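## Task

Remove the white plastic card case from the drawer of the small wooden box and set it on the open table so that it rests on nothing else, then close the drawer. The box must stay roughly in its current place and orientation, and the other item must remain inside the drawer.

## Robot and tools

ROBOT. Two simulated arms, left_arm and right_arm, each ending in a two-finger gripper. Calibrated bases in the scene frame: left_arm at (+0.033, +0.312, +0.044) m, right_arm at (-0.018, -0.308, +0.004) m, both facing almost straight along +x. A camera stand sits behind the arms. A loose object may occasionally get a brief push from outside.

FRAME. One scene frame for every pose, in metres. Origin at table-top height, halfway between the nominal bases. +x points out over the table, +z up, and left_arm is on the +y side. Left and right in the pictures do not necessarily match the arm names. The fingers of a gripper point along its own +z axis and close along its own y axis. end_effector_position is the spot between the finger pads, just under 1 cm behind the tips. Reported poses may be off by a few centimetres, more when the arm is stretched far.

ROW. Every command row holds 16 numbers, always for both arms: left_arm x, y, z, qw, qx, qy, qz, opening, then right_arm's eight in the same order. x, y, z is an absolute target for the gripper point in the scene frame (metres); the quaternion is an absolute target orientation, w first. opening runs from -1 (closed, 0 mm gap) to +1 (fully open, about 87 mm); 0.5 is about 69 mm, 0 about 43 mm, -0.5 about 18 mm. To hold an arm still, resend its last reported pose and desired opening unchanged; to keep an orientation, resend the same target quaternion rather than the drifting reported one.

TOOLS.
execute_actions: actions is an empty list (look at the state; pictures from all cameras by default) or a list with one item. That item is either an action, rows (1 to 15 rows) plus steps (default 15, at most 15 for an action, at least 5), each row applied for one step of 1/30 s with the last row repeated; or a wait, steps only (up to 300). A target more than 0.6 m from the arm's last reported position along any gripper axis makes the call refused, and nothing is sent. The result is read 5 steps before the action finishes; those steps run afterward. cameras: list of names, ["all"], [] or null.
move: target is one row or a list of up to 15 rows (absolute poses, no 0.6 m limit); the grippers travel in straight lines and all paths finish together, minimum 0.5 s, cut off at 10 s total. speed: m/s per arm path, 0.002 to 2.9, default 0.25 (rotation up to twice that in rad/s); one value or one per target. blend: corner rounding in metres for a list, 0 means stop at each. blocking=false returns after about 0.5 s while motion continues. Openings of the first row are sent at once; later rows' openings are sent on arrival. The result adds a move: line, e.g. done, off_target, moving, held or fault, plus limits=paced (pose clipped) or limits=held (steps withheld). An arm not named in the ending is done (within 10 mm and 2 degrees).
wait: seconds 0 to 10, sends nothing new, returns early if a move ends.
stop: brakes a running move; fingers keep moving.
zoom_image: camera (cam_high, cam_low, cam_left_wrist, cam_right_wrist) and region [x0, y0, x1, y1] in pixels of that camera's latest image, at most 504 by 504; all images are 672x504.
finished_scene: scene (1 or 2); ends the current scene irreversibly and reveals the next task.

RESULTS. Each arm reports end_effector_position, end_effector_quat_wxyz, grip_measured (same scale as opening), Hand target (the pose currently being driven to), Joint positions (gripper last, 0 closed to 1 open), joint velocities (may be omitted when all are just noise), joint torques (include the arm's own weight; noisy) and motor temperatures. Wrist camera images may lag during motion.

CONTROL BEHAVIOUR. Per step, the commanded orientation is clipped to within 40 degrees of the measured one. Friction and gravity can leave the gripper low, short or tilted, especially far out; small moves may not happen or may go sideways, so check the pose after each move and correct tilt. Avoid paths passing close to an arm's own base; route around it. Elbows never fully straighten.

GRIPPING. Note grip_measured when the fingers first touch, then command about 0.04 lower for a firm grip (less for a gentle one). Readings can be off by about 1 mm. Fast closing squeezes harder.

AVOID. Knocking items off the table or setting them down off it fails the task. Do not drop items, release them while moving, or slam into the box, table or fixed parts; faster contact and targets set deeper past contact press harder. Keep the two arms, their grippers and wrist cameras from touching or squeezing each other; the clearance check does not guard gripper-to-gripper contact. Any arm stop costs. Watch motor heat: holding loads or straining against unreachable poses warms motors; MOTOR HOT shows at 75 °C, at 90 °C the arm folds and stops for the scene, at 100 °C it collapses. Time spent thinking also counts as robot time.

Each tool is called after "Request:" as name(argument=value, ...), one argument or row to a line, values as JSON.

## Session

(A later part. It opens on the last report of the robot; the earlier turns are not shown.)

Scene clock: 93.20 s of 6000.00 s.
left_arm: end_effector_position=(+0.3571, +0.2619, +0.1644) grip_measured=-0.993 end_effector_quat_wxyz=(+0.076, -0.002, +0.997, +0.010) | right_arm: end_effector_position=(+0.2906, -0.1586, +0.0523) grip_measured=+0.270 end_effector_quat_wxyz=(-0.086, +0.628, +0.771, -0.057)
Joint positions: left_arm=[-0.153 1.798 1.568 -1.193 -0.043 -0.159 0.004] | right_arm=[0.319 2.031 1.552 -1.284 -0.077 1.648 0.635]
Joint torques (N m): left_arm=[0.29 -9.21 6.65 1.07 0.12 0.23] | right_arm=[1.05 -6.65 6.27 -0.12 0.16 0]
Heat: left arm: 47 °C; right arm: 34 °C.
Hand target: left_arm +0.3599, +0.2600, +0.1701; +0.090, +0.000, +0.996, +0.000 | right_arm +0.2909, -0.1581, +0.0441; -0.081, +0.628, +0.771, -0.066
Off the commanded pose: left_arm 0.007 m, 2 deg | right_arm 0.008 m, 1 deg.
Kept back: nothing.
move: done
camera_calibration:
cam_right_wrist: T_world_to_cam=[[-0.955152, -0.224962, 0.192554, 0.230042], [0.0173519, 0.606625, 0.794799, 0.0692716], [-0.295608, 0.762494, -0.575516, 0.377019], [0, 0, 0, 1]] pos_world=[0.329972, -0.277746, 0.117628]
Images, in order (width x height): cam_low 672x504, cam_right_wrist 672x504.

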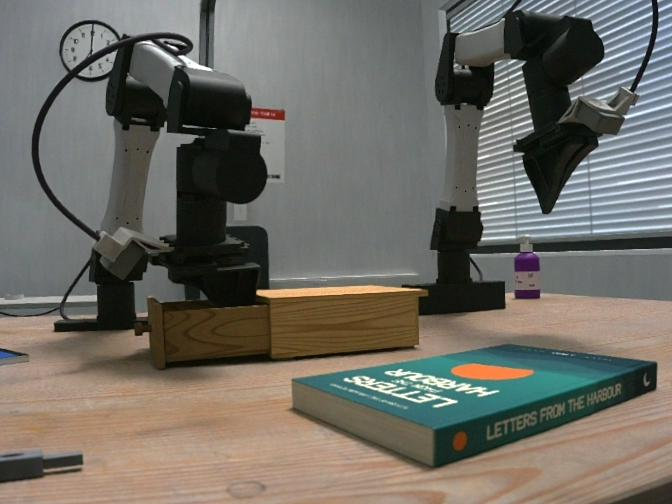

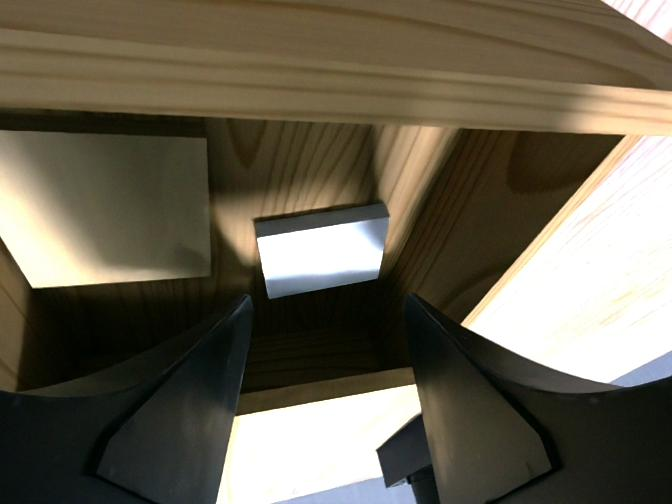

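Request:
move(
  target=[
    [0.36,0.26,0.17,0.09,0,0.996,0,-1,0.2905,-0.158,0.025,-0.081,0.6285,0.7707,-0.066,0.27],
  ],
  speed=[0.04],
  cameras=["cam_right_wrist","cam_low"],
)

Request:
zoom_image(
  camera="cam_low",
  region=[50, 200, 360, 400],
)

Scene clock: 94.13 s of 6000.00 s.
left_arm: end_effector_position=(+0.3571, +0.2619, +0.1644) grip_measured=-0.993 end_effector_quat_wxyz=(+0.076, -0.002, +0.997, +0.010) | right_arm: end_effector_position=(+0.2892, -0.1589, +0.0364) grip_measured=+0.270 end_effector_quat_wxyz=(-0.087, +0.628, +0.771, -0.059)
Joint positions: left_arm=[-0.153 1.798 1.568 -1.193 -0.043 -0.159 0.004] | right_arm=[0.319 2.046 1.509 -1.23 -0.077 1.648 0.635]
Joint torques (N m): left_arm=[0.35 -9.16 6.68 1.06 0.11 0.23] | right_arm=[0.94 -6.32 5.59 0.02 0.18 0]
Motor temperatures (°C): left_arm=[25 48 37 31 24 26 23] | right_arm=[25 34 31 27 27 28 27]
Heat: left arm: 48 °C; right arm: 34 °C.
Hand target: left_arm +0.3599, +0.2600, +0.1701; +0.090, +0.000, +0.996, +0.000 | right_arm +0.2903, -0.1581, +0.0252; -0.081, +0.628, +0.771, -0.066
Off the commanded pose: left_arm 0.007 m, 2 deg | right_arm 0.011 m, 1 deg.
Kept back: nothing.
move: off_target (right_arm)
camera_calibration:
cam_right_wrist: T_world_to_cam=[[-0.954277, -0.22478, 0.197049, 0.231308], [0.0207956, 0.60768, 0.79391, 0.0813069], [-0.298198, 0.761708, -0.575221, 0.368294], [0, 0, 0, 1]] pos_world=[0.328865, -0.277948, 0.101721]
Images, in order (width x height): cam_low 672x504, cam_right_wrist 672x504.

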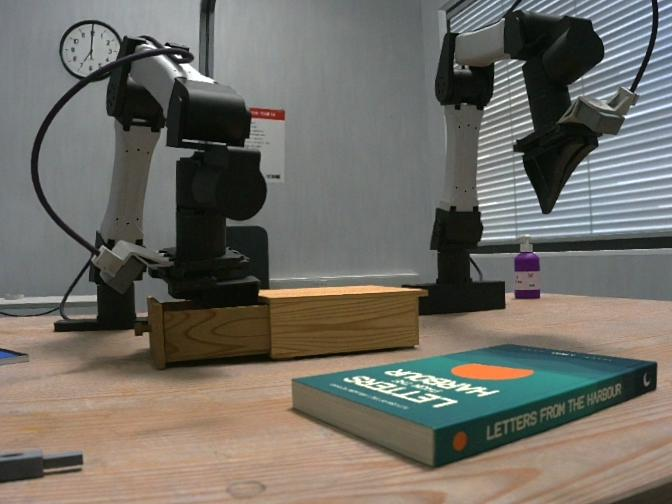

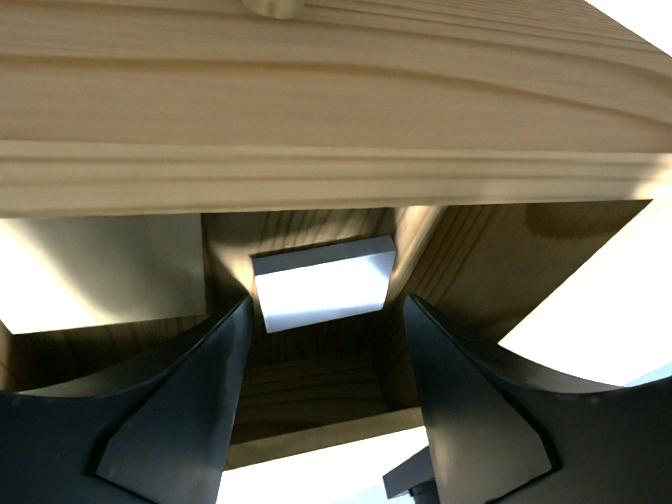

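Scaled by 1.626 from the camera's 672x504 image, which has a finer 960x720 frame.

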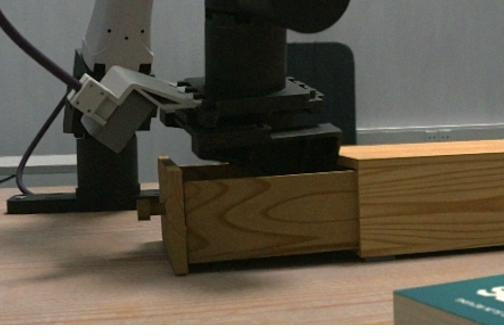

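Request:
move(
  target=[
    [0.36,0.26,0.17,0.09,0,0.996,0,-1,0.2905,-0.158,0.020,-0.081,0.6285,0.7707,-0.066,0.27],
    [0.36,0.26,0.17,0.09,0,0.996,0,-1,0.2905,-0.158,0.020,-0.081,0.6285,0.7707,-0.066,-0.2],
  ],
  speed=[0.04],
  cameras=["cam_right_wrist","cam_low"],
)

Request:
zoom_image(
  camera="cam_low",
  region=[50, 200, 360, 400],
)

speed must be one number or one for each of the 2 targets, got a list of 1; nothing of the call was run

Scaled by 1.626 from the camera's 672x504 image, which has a finer 960x720 frame.

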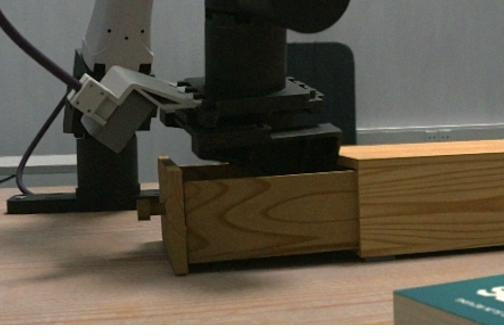

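Request:
move(
  target=[
    [0.36,0.26,0.17,0.09,0,0.996,0,-1,0.2905,-0.158,0.020,-0.081,0.6285,0.7707,-0.066,0.27],
    [0.36,0.26,0.17,0.09,0,0.996,0,-1,0.2905,-0.158,0.020,-0.081,0.6285,0.7707,-0.066,-0.05],
  ],
  speed=0.04,
  cameras=["cam_right_wrist","cam_low"],
)

Request:
zoom_image(
  camera="cam_low",
  region=[50, 200, 360, 400],
)

Scene clock: 95.77 s of 6000.00 s.
left_arm: end_effector_position=(+0.3571, +0.2619, +0.1644) grip_measured=-0.993 end_effector_quat_wxyz=(+0.076, -0.002, +0.997, +0.010) | right_arm: end_effector_position=(+0.2925, -0.1580, +0.0340) grip_measured=-0.050 end_effector_quat_wxyz=(-0.082, +0.628, +0.772, -0.053)
Joint positions: left_arm=[-0.153 1.798 1.568 -1.193 -0.043 -0.159 0.004] | right_arm=[0.319 2.047 1.503 -1.208 -0.076 1.648 0.475]
Joint torques (N m): left_arm=[0.31 -9.21 6.6 1.08 0.11 0.23] | right_arm=[0.94 -6.01 4.9 0.01 0.16 -0.02]
Heat: left arm: 48 °C; right arm: 34 °C.
Hand target: left_arm +0.3599, +0.2600, +0.1701; +0.090, +0.000, +0.996, +0.000 | right_arm +0.2901, -0.1582, +0.0204; -0.081, +0.628, +0.771, -0.066
Off the commanded pose: left_arm 0.007 m, 2 deg | right_arm 0.014 m, 2 deg.
Kept back: nothing.
move: off_target (right_arm); target 2's new opening was sent with right_arm's hand 0.016 m and 1 deg from that target
camera_calibration:
cam_right_wrist: T_world_to_cam=[[-0.95715, -0.225166, 0.182109, 0.23644], [0.00933423, 0.604534, 0.796525, 0.0853637], [-0.289442, 0.764094, -0.576528, 0.365106], [0, 0, 0, 1]] pos_world=[0.331189, -0.277342, 0.0994414]
Images, in order (width x height): cam_low 672x504, cam_right_wrist 672x504.

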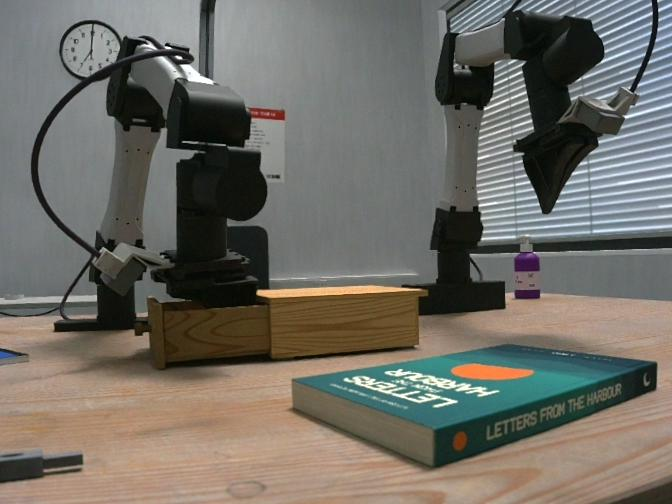

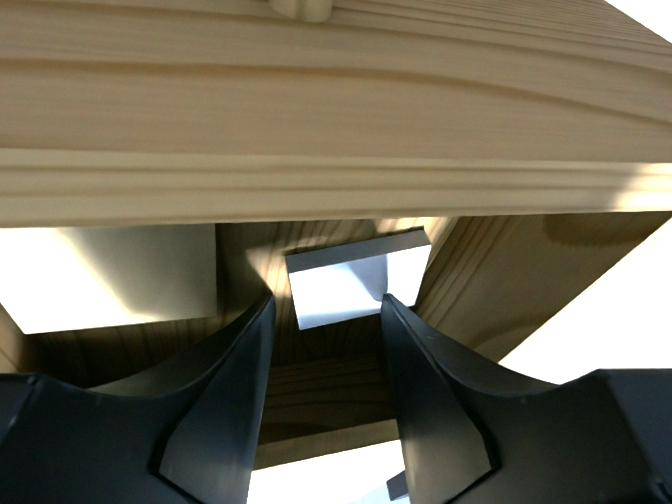

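Scaled by 1.626 from the camera's 672x504 image, which has a finer 960x720 frame.

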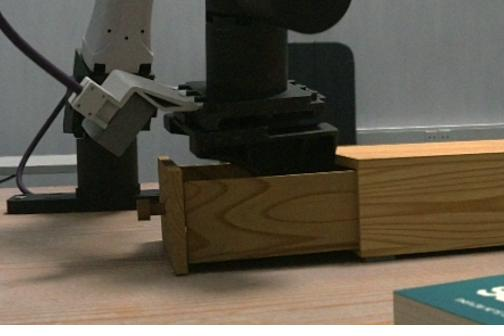

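Request:
move(
  target=[
    [0.36,0.26,0.17,0.09,0,0.996,0,-1,0.292,-0.160,0.085,-0.081,0.6285,0.7707,-0.066,-0.05],
    [0.36,0.26,0.17,0.09,0,0.996,0,-1,0.26,-0.180,0.085,-0.121,0.624,0.7655,-0.099,-1],
    [0.36,0.26,0.17,0.09,0,0.996,0,-1,0.258,-0.180,0.05,-0.121,0.624,0.7655,-0.099,-1],
  ],
  speed=0.1,
  cameras=["cam_right_wrist","cam_low"],
)

Request:
zoom_image(
  camera="cam_low",
  region=[50, 200, 360, 400],
)

Scene clock: 100.10 s of 6000.00 s.
left_arm: end_effector_position=(+0.3571, +0.2619, +0.1644) grip_measured=-0.993 end_effector_quat_wxyz=(+0.076, -0.002, +0.997, +0.010) | right_arm: end_effector_position=(+0.2555, -0.1794, +0.0452) grip_measured=-0.973 end_effector_quat_wxyz=(-0.129, +0.624, +0.763, -0.111)
Joint positions: left_arm=[-0.153 1.798 1.568 -1.193 -0.043 -0.159 0.004] | right_arm=[0.286 2.025 1.477 -1.357 -0.076 1.613 0.013]
Joint torques (N m): left_arm=[0.27 -9.21 6.65 1.07 0.11 0.23] | right_arm=[-0.32 -9.61 5.55 -0.41 -0.02 -0.18]
Heat: left arm: 48 °C; right arm: 34 °C.
Hand target: left_arm +0.3599, +0.2600, +0.1701; +0.090, +0.000, +0.996, +0.000 | right_arm +0.2580, -0.1800, +0.0500; -0.121, +0.624, +0.766, -0.099
Off the commanded pose: left_arm 0.007 m, 2 deg | right_arm 0.005 m, 2 deg.
Kept back: nothing.
move: done; target 2's new opening was sent with right_arm's hand 0.015 m and 2 deg from that target
camera_calibration:
cam_right_wrist: T_world_to_cam=[[-0.919523, -0.217889, 0.327111, 0.179311], [0.123637, 0.629664, 0.766967, 0.0663598], [-0.373084, 0.745686, -0.552051, 0.394237], [0, 0, 0, 1]] pos_world=[0.303759, -0.296691, 0.108088]
Images, in order (width x height): cam_low 672x504, cam_right_wrist 672x504.

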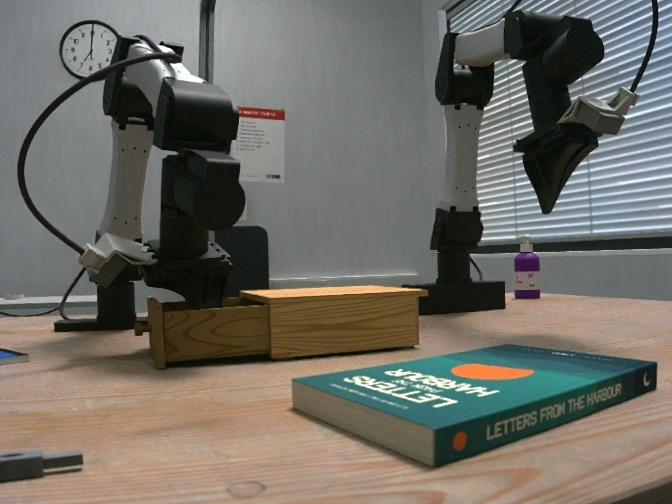

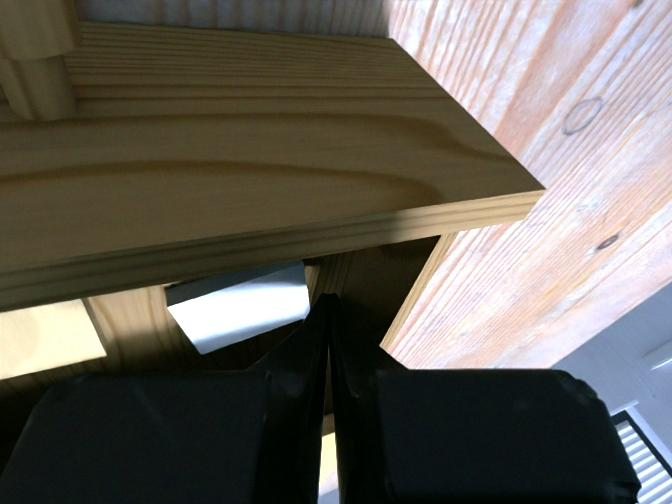

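Scaled by 1.626 from the camera's 672x504 image, which has a finer 960x720 frame.

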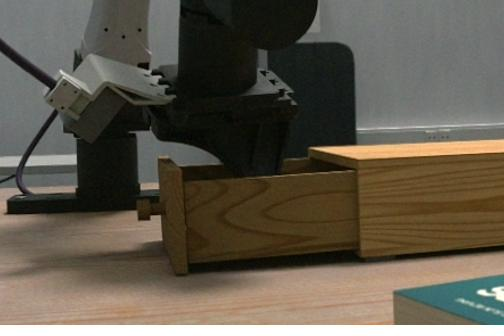

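Request:
move(
  target=[
    [0.36,0.26,0.17,0.09,0,0.996,0,-1,0.259,-0.174,0.036,-0.121,0.624,0.7655,-0.099,-1],
    [0.36,0.26,0.17,0.09,0,0.996,0,-1,0.285,-0.172,0.036,-0.121,0.624,0.7655,-0.099,-1],
  ],
  speed=0.05,
  cameras=["cam_right_wrist","cam_low"],
)

Scene clock: 101.90 s of 6000.00 s.
left_arm: end_effector_position=(+0.3571, +0.2619, +0.1644) grip_measured=-0.993 end_effector_quat_wxyz=(+0.076, -0.002, +0.997, +0.010) | right_arm: end_effector_position=(+0.2817, -0.1710, +0.0371) grip_measured=-0.973 end_effector_quat_wxyz=(-0.117, +0.623, +0.767, -0.095)
Joint positions: left_arm=[-0.153 1.798 1.568 -1.193 -0.043 -0.159 0.004] | right_arm=[0.29 2.099 1.568 -1.334 -0.077 1.613 0.013]
Joint torques (N m): left_arm=[0.34 -9.18 6.64 1.07 0.11 0.22] | right_arm=[-0.53 -6.67 8.8 -0.55 -0.03 -0.14]
Heat: left arm: 49 °C; right arm: 34 °C.
Hand target: left_arm +0.3599, +0.2600, +0.1701; +0.090, +0.000, +0.996, +0.000 | right_arm +0.2849, -0.1720, +0.0359; -0.121, +0.624, +0.766, -0.099
Off the commanded pose: left_arm 0.007 m, 2 deg | right_arm 0.004 m, 1 deg.
Kept back: nothing.
move: done
camera_calibration:
cam_right_wrist: T_world_to_cam=[[-0.930329, -0.224818, 0.289732, 0.211129], [0.0919276, 0.621861, 0.777713, 0.0713159], [-0.355017, 0.750164, -0.557869, 0.389104], [0, 0, 0, 1]] pos_world=[0.328002, -0.288774, 0.100435]
Images, in order (width x height): cam_low 672x504, cam_right_wrist 672x504.

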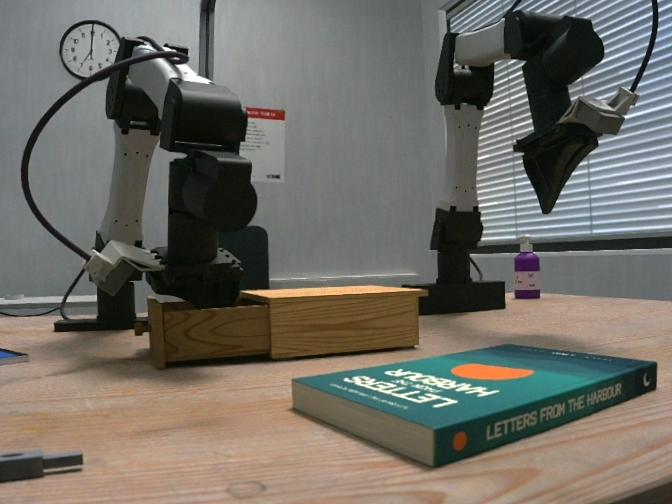

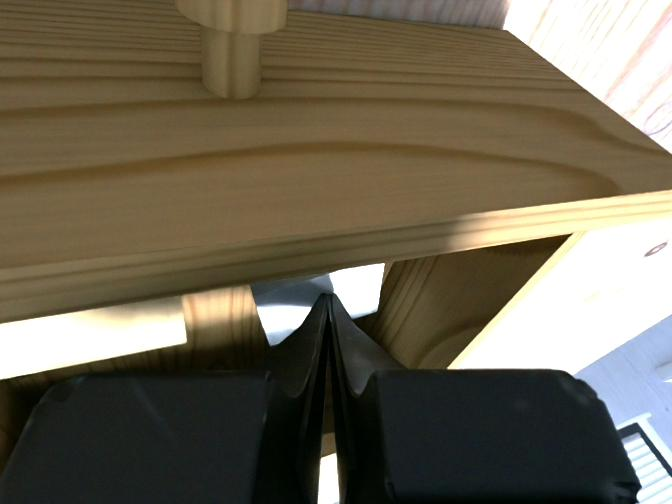

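Request:
move(
  target=[
    [0.36,0.26,0.17,0.09,0,0.996,0,-1,0.282,-0.176,0.055,-0.121,0.624,0.7655,-0.099,-1],
    [0.36,0.26,0.17,0.09,0,0.996,0,-1,0.258,-0.176,0.052,-0.121,0.624,0.7655,-0.099,-1],
    [0.36,0.26,0.17,0.09,0,0.996,0,-1,0.260,-0.176,0.018,-0.121,0.624,0.7655,-0.099,-1],
  ],
  speed=0.06,
  cameras=["cam_right_wrist","cam_low"],
)

Scene clock: 104.50 s of 6000.00 s.
left_arm: end_effector_position=(+0.3571, +0.2619, +0.1644) grip_measured=-0.993 end_effector_quat_wxyz=(+0.076, -0.002, +0.997, +0.010) | right_arm: end_effector_position=(+0.2568, -0.1798, +0.0278) grip_measured=-0.974 end_effector_quat_wxyz=(-0.126, +0.624, +0.763, -0.111)
Joint positions: left_arm=[-0.153 1.798 1.568 -1.193 -0.043 -0.159 0.004] | right_arm=[0.286 2.047 1.439 -1.292 -0.072 1.614 0.013]
Joint torques (N m): left_arm=[0.31 -9.17 6.67 1.07 0.12 0.23] | right_arm=[0.64 -7.38 3.58 0.01 -0.07 -0.12]
Heat: left arm: 49 °C; right arm: 35 °C.
Hand target: left_arm +0.3599, +0.2600, +0.1701; +0.090, +0.000, +0.996, +0.000 | right_arm +0.2598, -0.1761, +0.0184; -0.121, +0.624, +0.766, -0.099
Off the commanded pose: left_arm 0.007 m, 2 deg | right_arm 0.011 m, 1 deg.
Kept back: nothing.
move: off_target (right_arm)
camera_calibration:
cam_right_wrist: T_world_to_cam=[[-0.921162, -0.217487, 0.322738, 0.186709], [0.119076, 0.632004, 0.765762, 0.0814542], [-0.370515, 0.743822, -0.556281, 0.384532], [0, 0, 0, 1]] pos_world=[0.304765, -0.296896, 0.0912752]
Images, in order (width x height): cam_low 672x504, cam_right_wrist 672x504.

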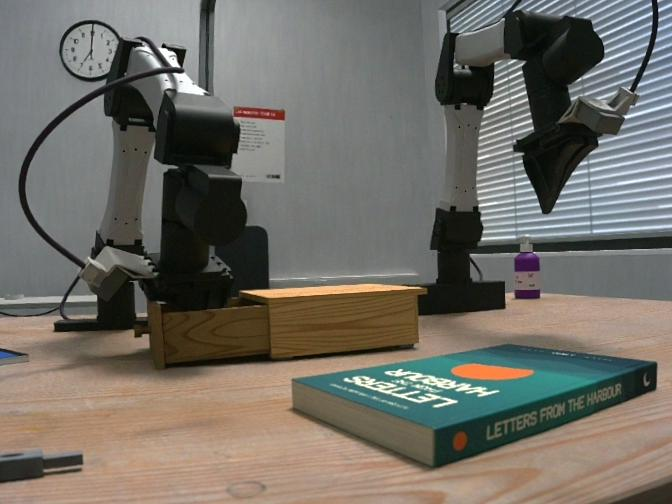

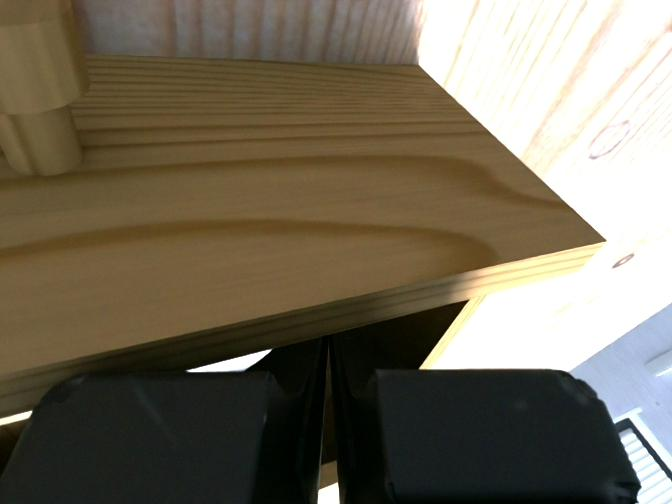

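Request:
move(
  target=[
    [0.36,0.26,0.17,0.09,0,0.996,0,-1,0.288,-0.174,0.022,-0.121,0.624,0.7655,-0.099,-1],
    [0.36,0.26,0.17,0.09,0,0.996,0,-1,0.280,-0.180,0.09,-0.121,0.624,0.7655,-0.099,-1],
  ],
  speed=0.05,
  cameras=["cam_right_wrist","cam_low"],
)

Scene clock: 107.37 s of 6000.00 s.
left_arm: end_effector_position=(+0.3571, +0.2619, +0.1644) grip_measured=-0.993 end_effector_quat_wxyz=(+0.076, -0.002, +0.997, +0.010) | right_arm: end_effector_position=(+0.2744, -0.1784, +0.0704) grip_measured=-0.974 end_effector_quat_wxyz=(-0.137, +0.622, +0.762, -0.120)
Joint positions: left_arm=[-0.153 1.798 1.568 -1.193 -0.043 -0.159 0.004] | right_arm=[0.274 2.096 1.678 -1.512 -0.074 1.6 0.013]
Joint torques (N m): left_arm=[0.29 -9.21 6.67 1.07 0.11 0.23] | right_arm=[-0.73 -11.82 8.98 -0.74 0.04 -0.21]
Heat: left arm: 49 °C; right arm: 35 °C.
Hand target: left_arm +0.3599, +0.2600, +0.1701; +0.090, +0.000, +0.996, +0.000 | right_arm +0.2794, -0.1801, +0.0894; -0.121, +0.624, +0.766, -0.099
Off the commanded pose: left_arm 0.007 m, 2 deg | right_arm 0.020 m, 3 deg.
Kept back: nothing.
move: off_target (right_arm)
camera_calibration:
cam_right_wrist: T_world_to_cam=[[-0.91108, -0.217874, 0.349949, 0.184722], [0.141194, 0.632639, 0.761467, 0.0401378], [-0.387295, 0.743168, -0.545622, 0.41747], [0, 0, 0, 1]] pos_world=[0.324314, -0.295397, 0.132574]
Images, in order (width x height): cam_low 672x504, cam_right_wrist 672x504.

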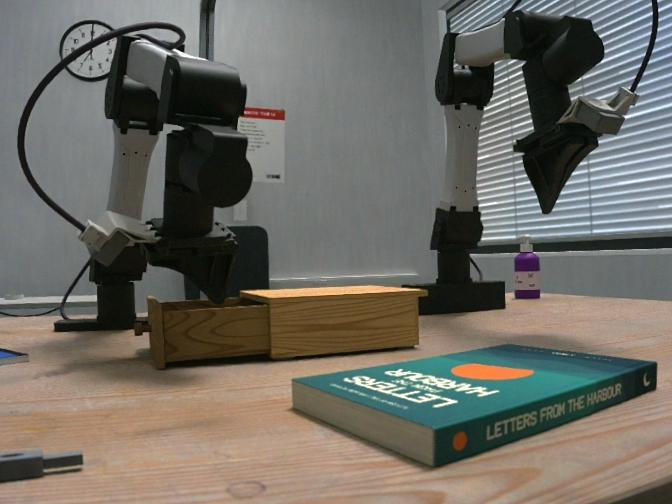

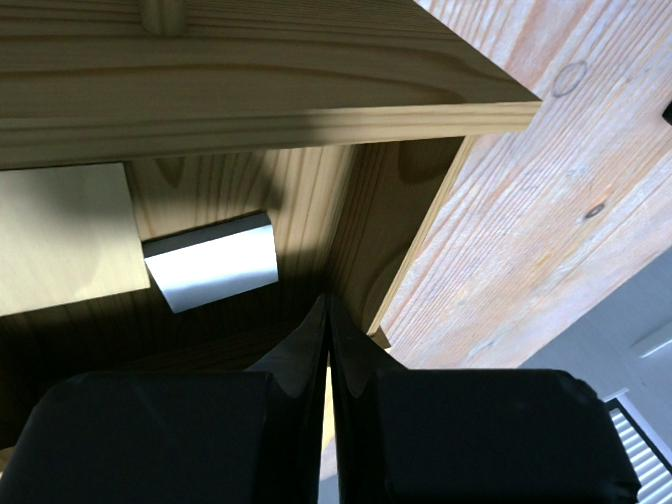

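Request:
move(
  target=[
    [0.36,0.26,0.17,0.09,0,0.996,0,-1,0.304,-0.150,0.105,-0.0405,0.631,0.774,-0.033,0.27],
    [0.36,0.26,0.17,0.09,0,0.996,0,-1,0.304,-0.149,0.062,-0.0405,0.631,0.774,-0.033,0.27],
  ],
  speed=0.12,
  cameras=["cam_right_wrist","cam_low"],
)

Request:
zoom_image(
  camera="cam_low",
  region=[50, 200, 360, 400],
)

Scene clock: 110.27 s of 6000.00 s.
left_arm: end_effector_position=(+0.3571, +0.2619, +0.1644) grip_measured=-0.993 end_effector_quat_wxyz=(+0.076, -0.002, +0.997, +0.010) | right_arm: end_effector_position=(+0.2974, -0.1569, +0.0566) grip_measured=+0.270 end_effector_quat_wxyz=(-0.053, +0.631, +0.772, -0.057)
Joint positions: left_arm=[-0.153 1.798 1.568 -1.193 -0.043 -0.159 0.004] | right_arm=[0.343 2.015 1.564 -1.273 -0.027 1.682 0.635]
Joint torques (N m): left_arm=[0.32 -9.21 6.65 1.06 0.12 0.23] | right_arm=[1.43 -9.69 6.37 0.16 -0.05 -0.02]
Heat: left arm: 50 °C; right arm: 36 °C.
Hand target: left_arm +0.3599, +0.2600, +0.1701; +0.090, +0.000, +0.996, +0.000 | right_arm +0.3038, -0.1490, +0.0624; -0.041, +0.631, +0.774, -0.033
Off the commanded pose: left_arm 0.007 m, 2 deg | right_arm 0.012 m, 3 deg.
Kept back: nothing.
move: off_target (right_arm)
camera_calibration:
cam_right_wrist: T_world_to_cam=[[-0.964259, -0.216696, 0.152469, 0.242393], [-0.0219221, 0.638716, 0.76913, 0.08284], [-0.264052, 0.738298, -0.620639, 0.369667], [0, 0, 0, 1]] pos_world=[0.333157, -0.27331, 0.128757]
Images, in order (width x height): cam_low 672x504, cam_right_wrist 672x504.

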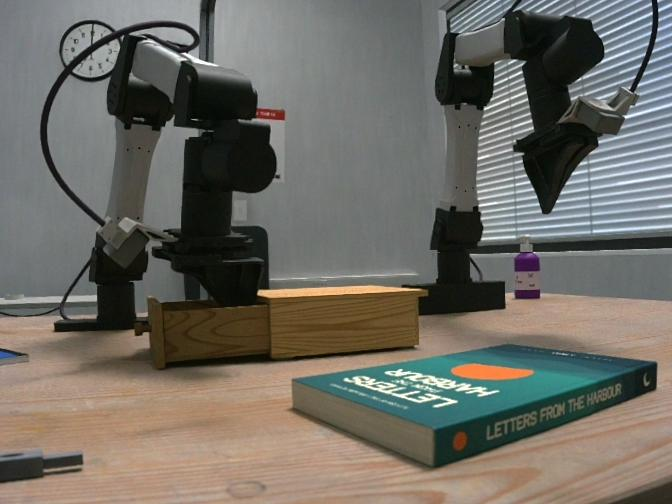

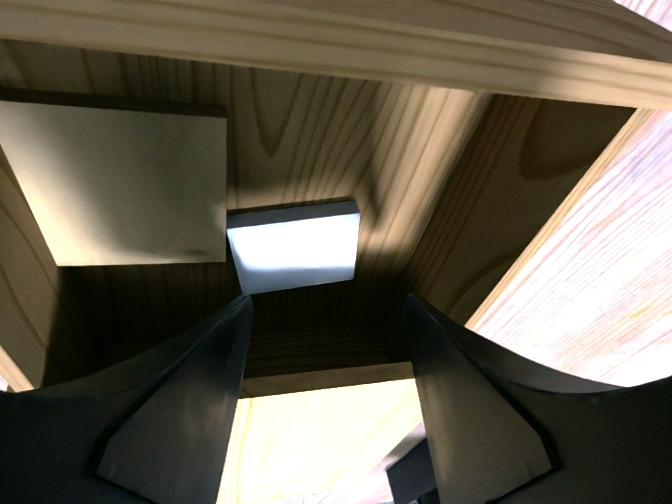

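Scaled by 1.626 from the camera's 672x504 image, which has a finer 960x720 frame.

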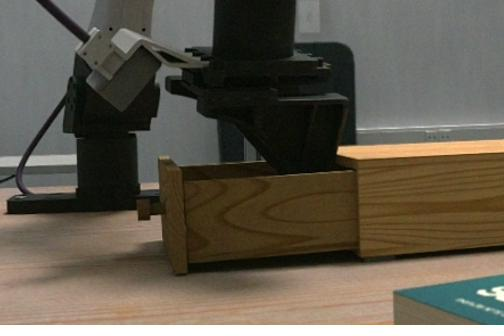

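Request:
move(
  target=[
    [0.36,0.26,0.17,0.09,0,0.996,0,-1,0.311,-0.143,0.055,-0.0405,0.631,0.774,-0.033,0.3],
  ],
  speed=0.06,
  cameras=["cam_right_wrist","cam_low"],
)

Request:
zoom_image(
  camera="cam_low",
  region=[50, 200, 360, 400],
)

Scene clock: 111.23 s of 6000.00 s.
left_arm: end_effector_position=(+0.3571, +0.2619, +0.1644) grip_measured=-0.993 end_effector_quat_wxyz=(+0.076, -0.002, +0.997, +0.010) | right_arm: end_effector_position=(+0.3009, -0.1532, +0.0560) grip_measured=+0.300 end_effector_quat_wxyz=(-0.047, +0.632, +0.772, -0.050)
Joint positions: left_arm=[-0.153 1.798 1.568 -1.193 -0.043 -0.159 0.004] | right_arm=[0.35 2.015 1.564 -1.254 -0.026 1.69 0.65]
Joint torques (N m): left_arm=[0.34 -9.18 6.67 1.06 0.11 0.24] | right_arm=[1.47 -6.89 8.99 0.11 -0.04 -0.03]
Heat: left arm: 50 °C; right arm: 36 °C.
Hand target: left_arm +0.3599, +0.2600, +0.1701; +0.090, +0.000, +0.996, +0.000 | right_arm +0.3106, -0.1432, +0.0554; -0.041, +0.631, +0.774, -0.033
Off the commanded pose: left_arm 0.007 m, 2 deg | right_arm 0.014 m, 2 deg.
Kept back: nothing.
move: off_target (right_arm)
camera_calibration:
cam_right_wrist: T_world_to_cam=[[-0.96695, -0.216626, 0.134469, 0.24849], [-0.0352986, 0.636052, 0.770838, 0.0846274], [-0.252513, 0.740615, -0.622677, 0.364436], [0, 0, 0, 1]] pos_world=[0.335289, -0.269905, 0.128278]
Images, in order (width x height): cam_low 672x504, cam_right_wrist 672x504.

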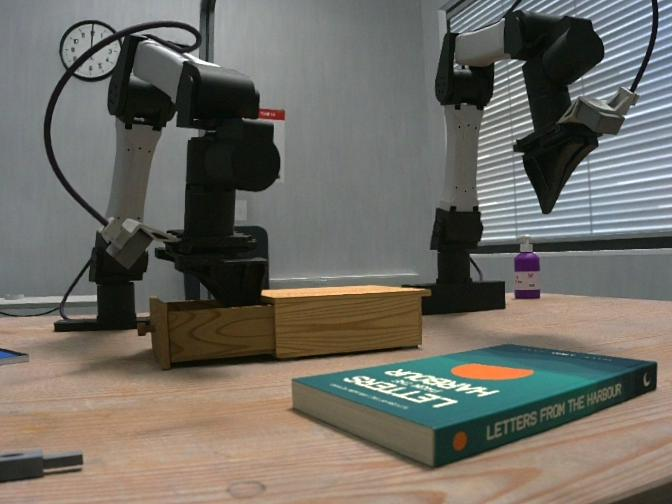

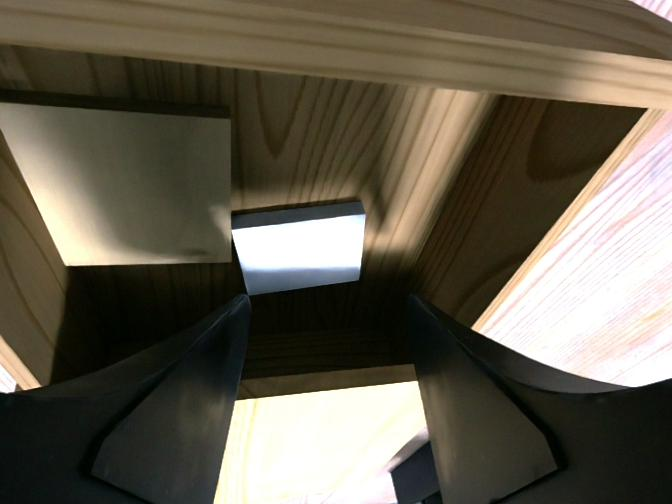

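Scaled by 1.626 from the camera's 672x504 image, which has a finer 960x720 frame.

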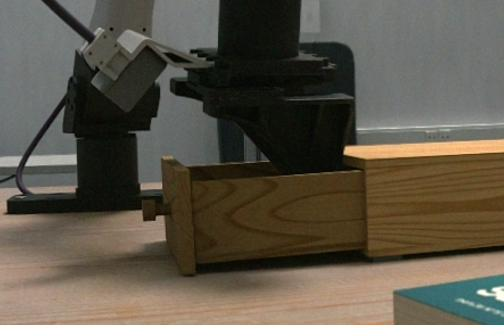

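Request:
move(
  target=[
    [0.36,0.20,0.17,0.09,0,0.996,0,-1,0.304,-0.165,0.11,-0.0405,0.631,0.774,-0.033,0.2],
    [0.31,0.02,0.16,0.09,0,0.996,0,-1,0.322,-0.31,0.11,-0.062,0.704,0.704,0.062,0.0],
    [0.31,-0.05,0.11,0.09,0,0.996,0,-1,0.322,-0.312,0.042,-0.062,0.704,0.704,0.062,0.0],
    [0.31,-0.05,0.10,0.09,0,0.996,0,-1,0.322,-0.273,0.041,-0.062,0.704,0.704,0.062,0.0],
  ],
  speed=[0.15,0.25,0.15,0.08],
  cameras=["cam_right_wrist","cam_low"],
)

Request:
zoom_image(
  camera="cam_low",
  region=[50, 200, 360, 400],
)

Scene clock: 116.83 s of 6000.00 s.
left_arm: end_effector_position=(+0.3079, -0.0519, +0.1093) grip_measured=-0.993 end_effector_quat_wxyz=(+0.087, +0.004, +0.996, -0.011) | right_arm: end_effector_position=(+0.3188, -0.2746, +0.0389) grip_measured=+0.000 end_effector_quat_wxyz=(-0.068, +0.701, +0.708, +0.054)
Joint positions: left_arm=[-0.897 2.312 2.114 -1.246 -0.122 -0.886 0.004] | right_arm=[-0.082 1.917 1.324 -1.018 -0.17 1.447 0.5]
Joint torques (N m): left_arm=[-0.02 -10.61 5.53 0.94 -0.29 0.06] | right_arm=[0.39 -8.16 6.22 0.22 -0.08 0]
Heat: left arm: 49 °C; right arm: 36 °C.
Hand target: left_arm +0.3098, -0.0499, +0.1001; +0.090, +0.000, +0.996, +0.000 | right_arm +0.3219, -0.2730, +0.0410; -0.062, +0.704, +0.704, +0.062
Off the commanded pose: left_arm 0.010 m, 1 deg | right_arm 0.004 m, 1 deg.
Kept back: nothing.
move: done; target 2's new opening was sent with right_arm's hand 0.011 m and 3 deg from that target
camera_calibration:
cam_right_wrist: T_world_to_cam=[[-0.999442, -0.0305386, 0.0135455, 0.307989], [-0.00336998, 0.49555, 0.868573, 0.12306], [-0.0332374, 0.868043, -0.495376, 0.408366], [0, 0, 0, 1]] pos_world=[0.321805, -0.406056, 0.0912367]
Images, in order (width x height): cam_low 672x504, cam_right_wrist 672x504.

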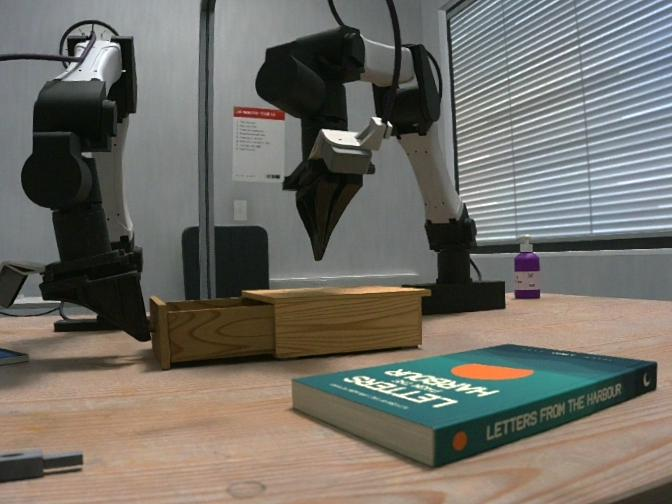

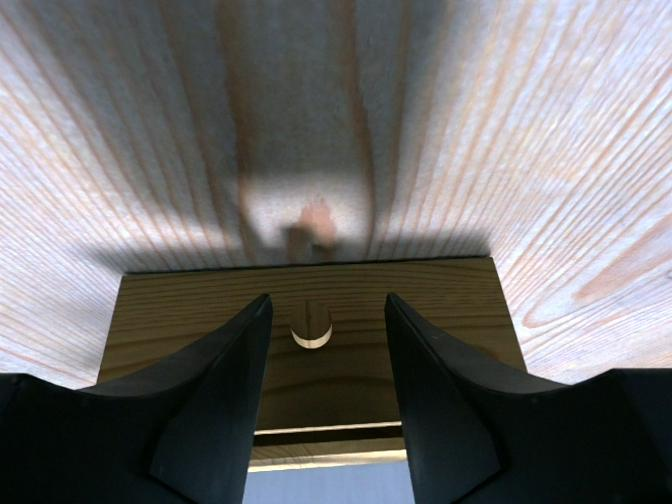

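Scaled by 1.626 from the camera's 672x504 image, which has a finer 960x720 frame.

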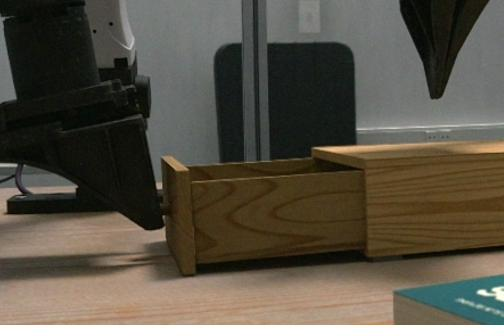

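Request:
move(
  target=[
    [0.31,-0.05,0.10,0.09,0,0.996,0,-1,0.328,-0.271,0.044,-0.062,0.704,0.704,0.062,0.0],
    [0.31,-0.05,0.035,0.09,0,0.996,0,-1,0.328,-0.271,0.044,-0.062,0.704,0.704,0.062,-0.9],
    [0.31,-0.05,0.035,0.09,0,0.996,0,-1,0.328,-0.302,0.044,-0.062,0.704,0.704,0.062,-0.9],
  ],
  speed=[0.08,0.06,0.04],
  cameras=["cam_right_wrist","cam_low"],
)

Request:
zoom_image(
  camera="cam_low",
  region=[50, 200, 360, 400],
)

Scene clock: 120.67 s of 6000.00 s.
left_arm: end_effector_position=(+0.3072, -0.0507, +0.0697) grip_measured=-0.993 end_effector_quat_wxyz=(+0.092, +0.003, +0.996, -0.017) | right_arm: end_effector_position=(+0.3218, -0.2937, +0.0421) grip_measured=-0.584 end_effector_quat_wxyz=(-0.071, +0.704, +0.704, +0.066)
Joint positions: left_arm=[-0.897 2.293 1.924 -1.058 -0.123 -0.887 0.004] | right_arm=[-0.146 1.927 1.346 -1.031 -0.189 1.392 0.208]
Joint torques (N m): left_arm=[-0.08 -7.21 3.36 1.59 -0.29 0.07] | right_arm=[-1.16 -6.27 10.25 -0.05 0.11 -0.24]
Heat: left arm: 49 °C; right arm: 36 °C.
Hand target: left_arm +0.3085, -0.0482, +0.0365; +0.090, +0.000, +0.996, +0.001 | right_arm +0.3278, -0.3020, +0.0440; -0.062, +0.705, +0.704, +0.062
Off the commanded pose: left_arm 0.035 m, 2 deg | right_arm 0.011 m, 1 deg.
Kept back: nothing.
move: off_target (left_arm, right_arm)
camera_calibration:
cam_right_wrist: T_world_to_cam=[[-0.999803, -0.019793, 0.00140807, 0.314034], [-0.00823171, 0.478282, 0.878168, 0.125828], [-0.018055, 0.877983, -0.47835, 0.423916], [0, 0, 0, 1]] pos_world=[0.322661, -0.426156, 0.0918404]
Images, in order (width x height): cam_low 672x504, cam_right_wrist 672x504.

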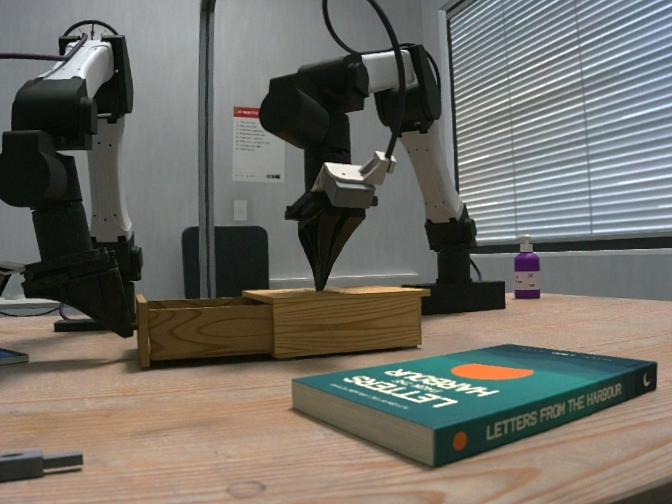

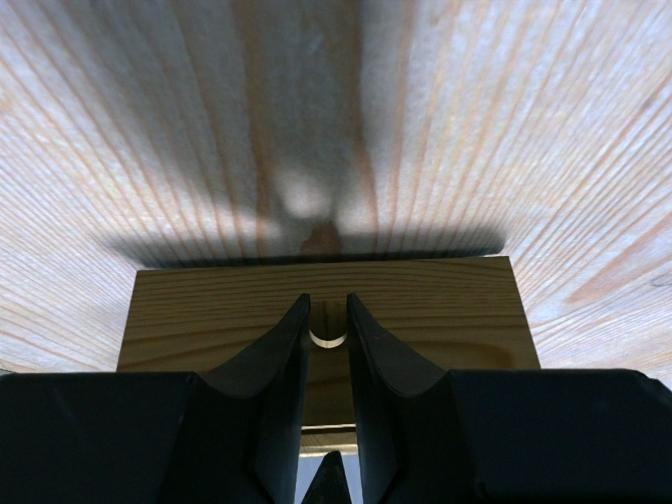

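Scaled by 1.626 from the camera's 672x504 image, which has a finer 960x720 frame.

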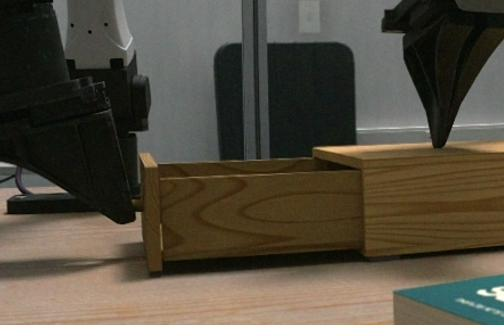

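Request:
move(
  target=[
    [0.31,-0.05,0.06,0.09,0,0.996,0,-1,0.324,-0.295,0.044,-0.062,0.704,0.704,0.062,0.0],
    [0.31,0.0,0.14,0.09,0,0.996,0,-1,0.324,-0.33,0.05,-0.062,0.704,0.704,0.062,0.0],
    [0.34,0.2,0.17,0.09,0,0.996,0,-1,0.30,-0.24,0.16,0.1,0,0.995,0,0],
    [0.36,0.26,0.17,0.09,0,0.996,0,-1,0.28,-0.16,0.17,0.07,0,0.9975,0,0],
  ],
  speed=[0.1,0.15,0.5,0.3],
  cameras=["cam_right_wrist","cam_low","cam_high"],
)

Request:
zoom_image(
  camera="cam_right_wrist",
  region=[200, 0, 600, 280],
)

Scene clock: 126.13 s of 6000.00 s.
left_arm: end_effector_position=(+0.3570, +0.2643, +0.1655) grip_measured=-0.993 end_effector_quat_wxyz=(+0.079, -0.006, +0.997, +0.010) | right_arm: end_effector_position=(+0.2736, -0.1584, +0.1677) grip_measured=+0.000 end_effector_quat_wxyz=(+0.065, -0.010, +0.998, +0.005)
Joint positions: left_arm=[-0.146 1.79 1.563 -1.19 -0.044 -0.16 0.004] | right_arm=[0.475 1.829 1.781 -1.401 0.046 0.422 0.5]
Joint torques (N m): left_arm=[-0.32 -8.57 7.1 1.04 0.09 0.22] | right_arm=[-0.54 -5.75 10.7 0.36 0.2 -0.02]
Heat: left arm: 50 °C; right arm: 36 °C.
Hand target: left_arm +0.3599, +0.2601, +0.1701; +0.090, +0.000, +0.996, +0.000 | right_arm +0.2799, -0.1600, +0.1699; +0.070, +0.000, +0.998, +0.000
Off the commanded pose: left_arm 0.007 m, 2 deg | right_arm 0.007 m, 1 deg.
Kept back: nothing.
move: done
camera_calibration:
cam_right_wrist: T_world_to_cam=[[0.0410723, -0.999129, -0.00736438, -0.170117], [-0.732079, -0.0351089, 0.680315, 0.100334], [-0.679981, -0.0225508, -0.732883, 0.445493], [0, 0, 0, 1]] pos_world=[0.383366, -0.1564, 0.256982]
Images, in order (width x height): cam_high 672x504, cam_low 672x504, cam_right_wrist 672x504.

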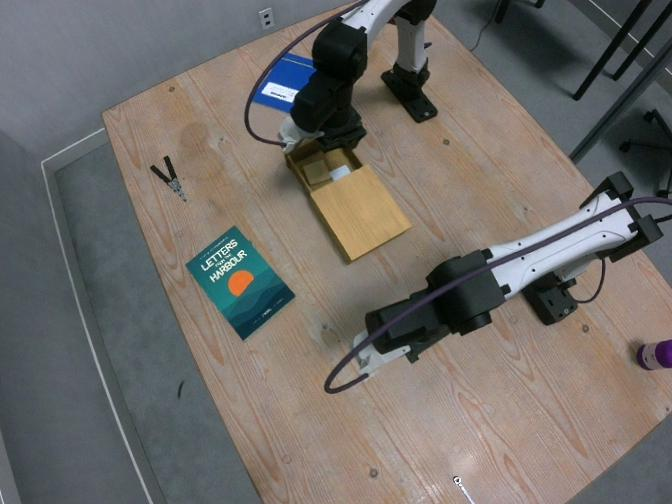

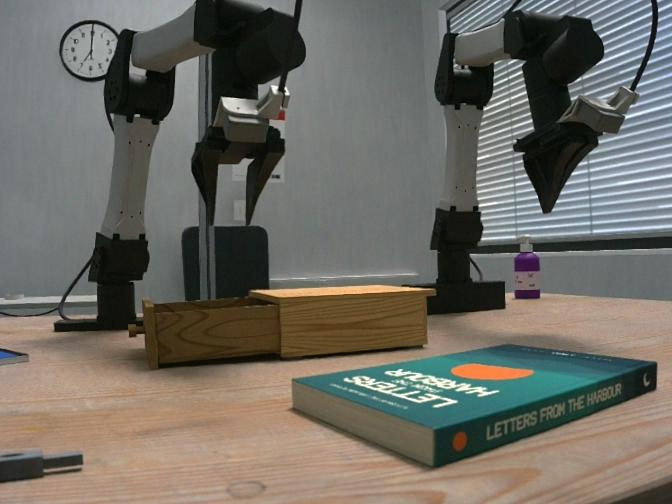

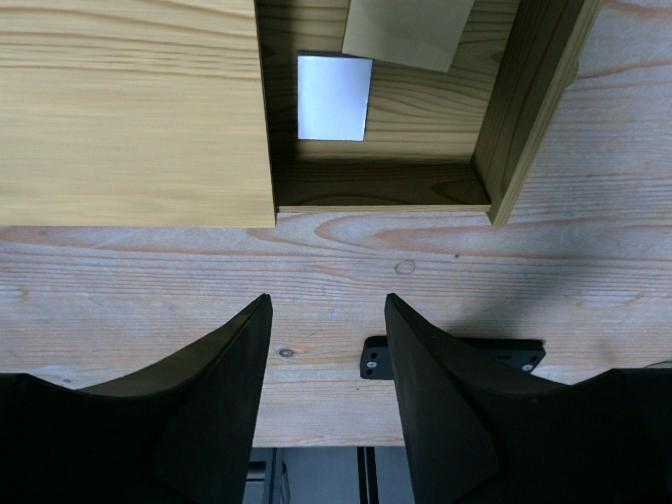

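Scaled by 1.260 from the camera's 672x504 image, which has a finer 960x720 frame.

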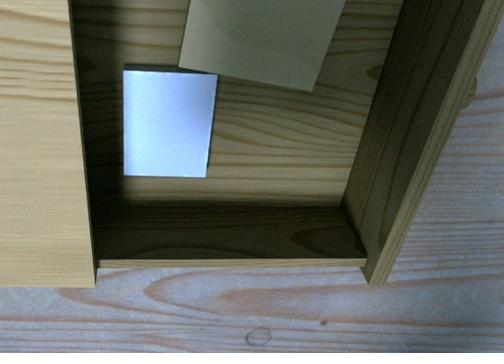

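Request:
move(
  target=[
    [0.36,0.26,0.17,0.09,0,0.996,0,-1,0.294,-0.157,0.09,0.0687,0.0134,0.979,0.190,0.12],
    [0.36,0.26,0.17,0.09,0,0.996,0,-1,0.294,-0.157,0.05,0.0687,0.0134,0.979,0.190,0.12],
  ],
  speed=[0.15,0.08],
  cameras=["cam_right_wrist","cam_low"],
)

Request:
zoom_image(
  camera="cam_low",
  region=[50, 200, 360, 400],
)

Scene clock: 129.57 s of 6000.00 s.
left_arm: end_effector_position=(+0.3569, +0.2642, +0.1655) grip_measured=-0.993 end_effector_quat_wxyz=(+0.079, -0.006, +0.997, +0.009) | right_arm: end_effector_position=(+0.2899, -0.1577, +0.0503) grip_measured=+0.120 end_effector_quat_wxyz=(+0.060, +0.018, +0.981, +0.183)
Joint positions: left_arm=[-0.146 1.79 1.563 -1.19 -0.043 -0.159 0.004] | right_arm=[0.284 1.817 1.239 -0.77 -0.319 0.326 0.56]
Joint torques (N m): left_arm=[-0.34 -8.54 7.1 1.04 0.13 0.22] | right_arm=[-0.4 -7.02 6.95 0.8 -0.26 -0.27]
Heat: left arm: 49 °C; right arm: 36 °C.
Hand target: left_arm +0.3599, +0.2601, +0.1701; +0.090, +0.000, +0.996, +0.000 | right_arm +0.2939, -0.1570, +0.0501; +0.069, +0.013, +0.979, +0.190
Off the commanded pose: left_arm 0.007 m, 2 deg | right_arm 0.004 m, 1 deg.
Kept back: nothing.
move: done
camera_calibration:
cam_right_wrist: T_world_to_cam=[[0.00771711, -0.932975, -0.359858, -0.13301], [-0.729075, -0.251547, 0.636532, 0.159375], [-0.68439, 0.257451, -0.68215, 0.413474], [0, 0, 0, 1]] pos_world=[0.4002, -0.190454, 0.132739]
Images, in order (width x height): cam_low 672x504, cam_right_wrist 672x504.

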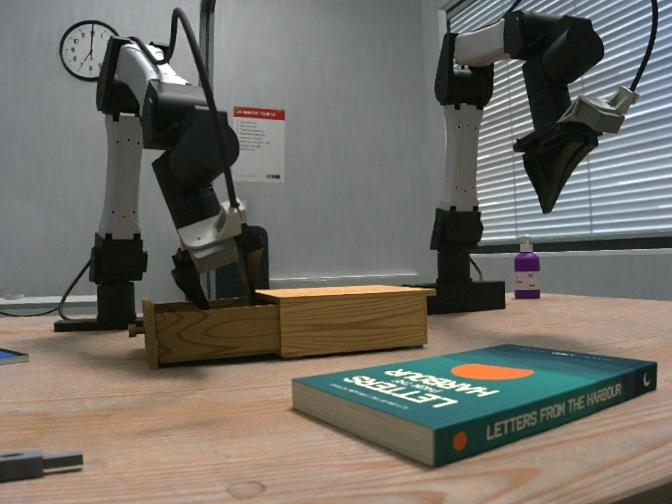

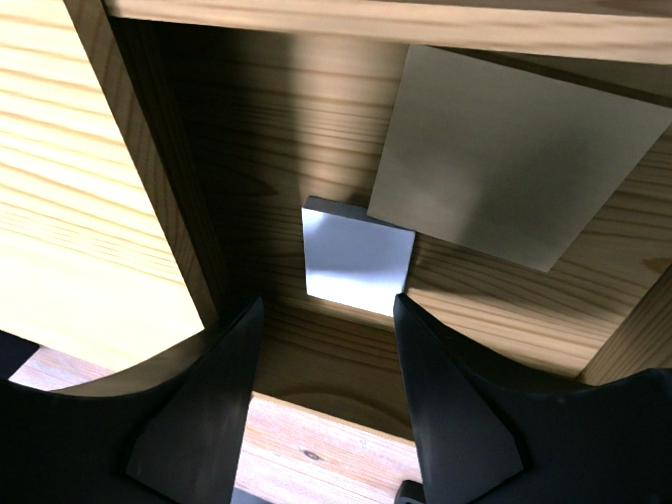

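Scaled by 1.626 from the camera's 672x504 image, which has a finer 960x720 frame.

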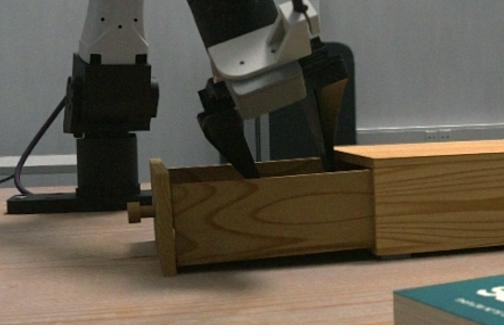

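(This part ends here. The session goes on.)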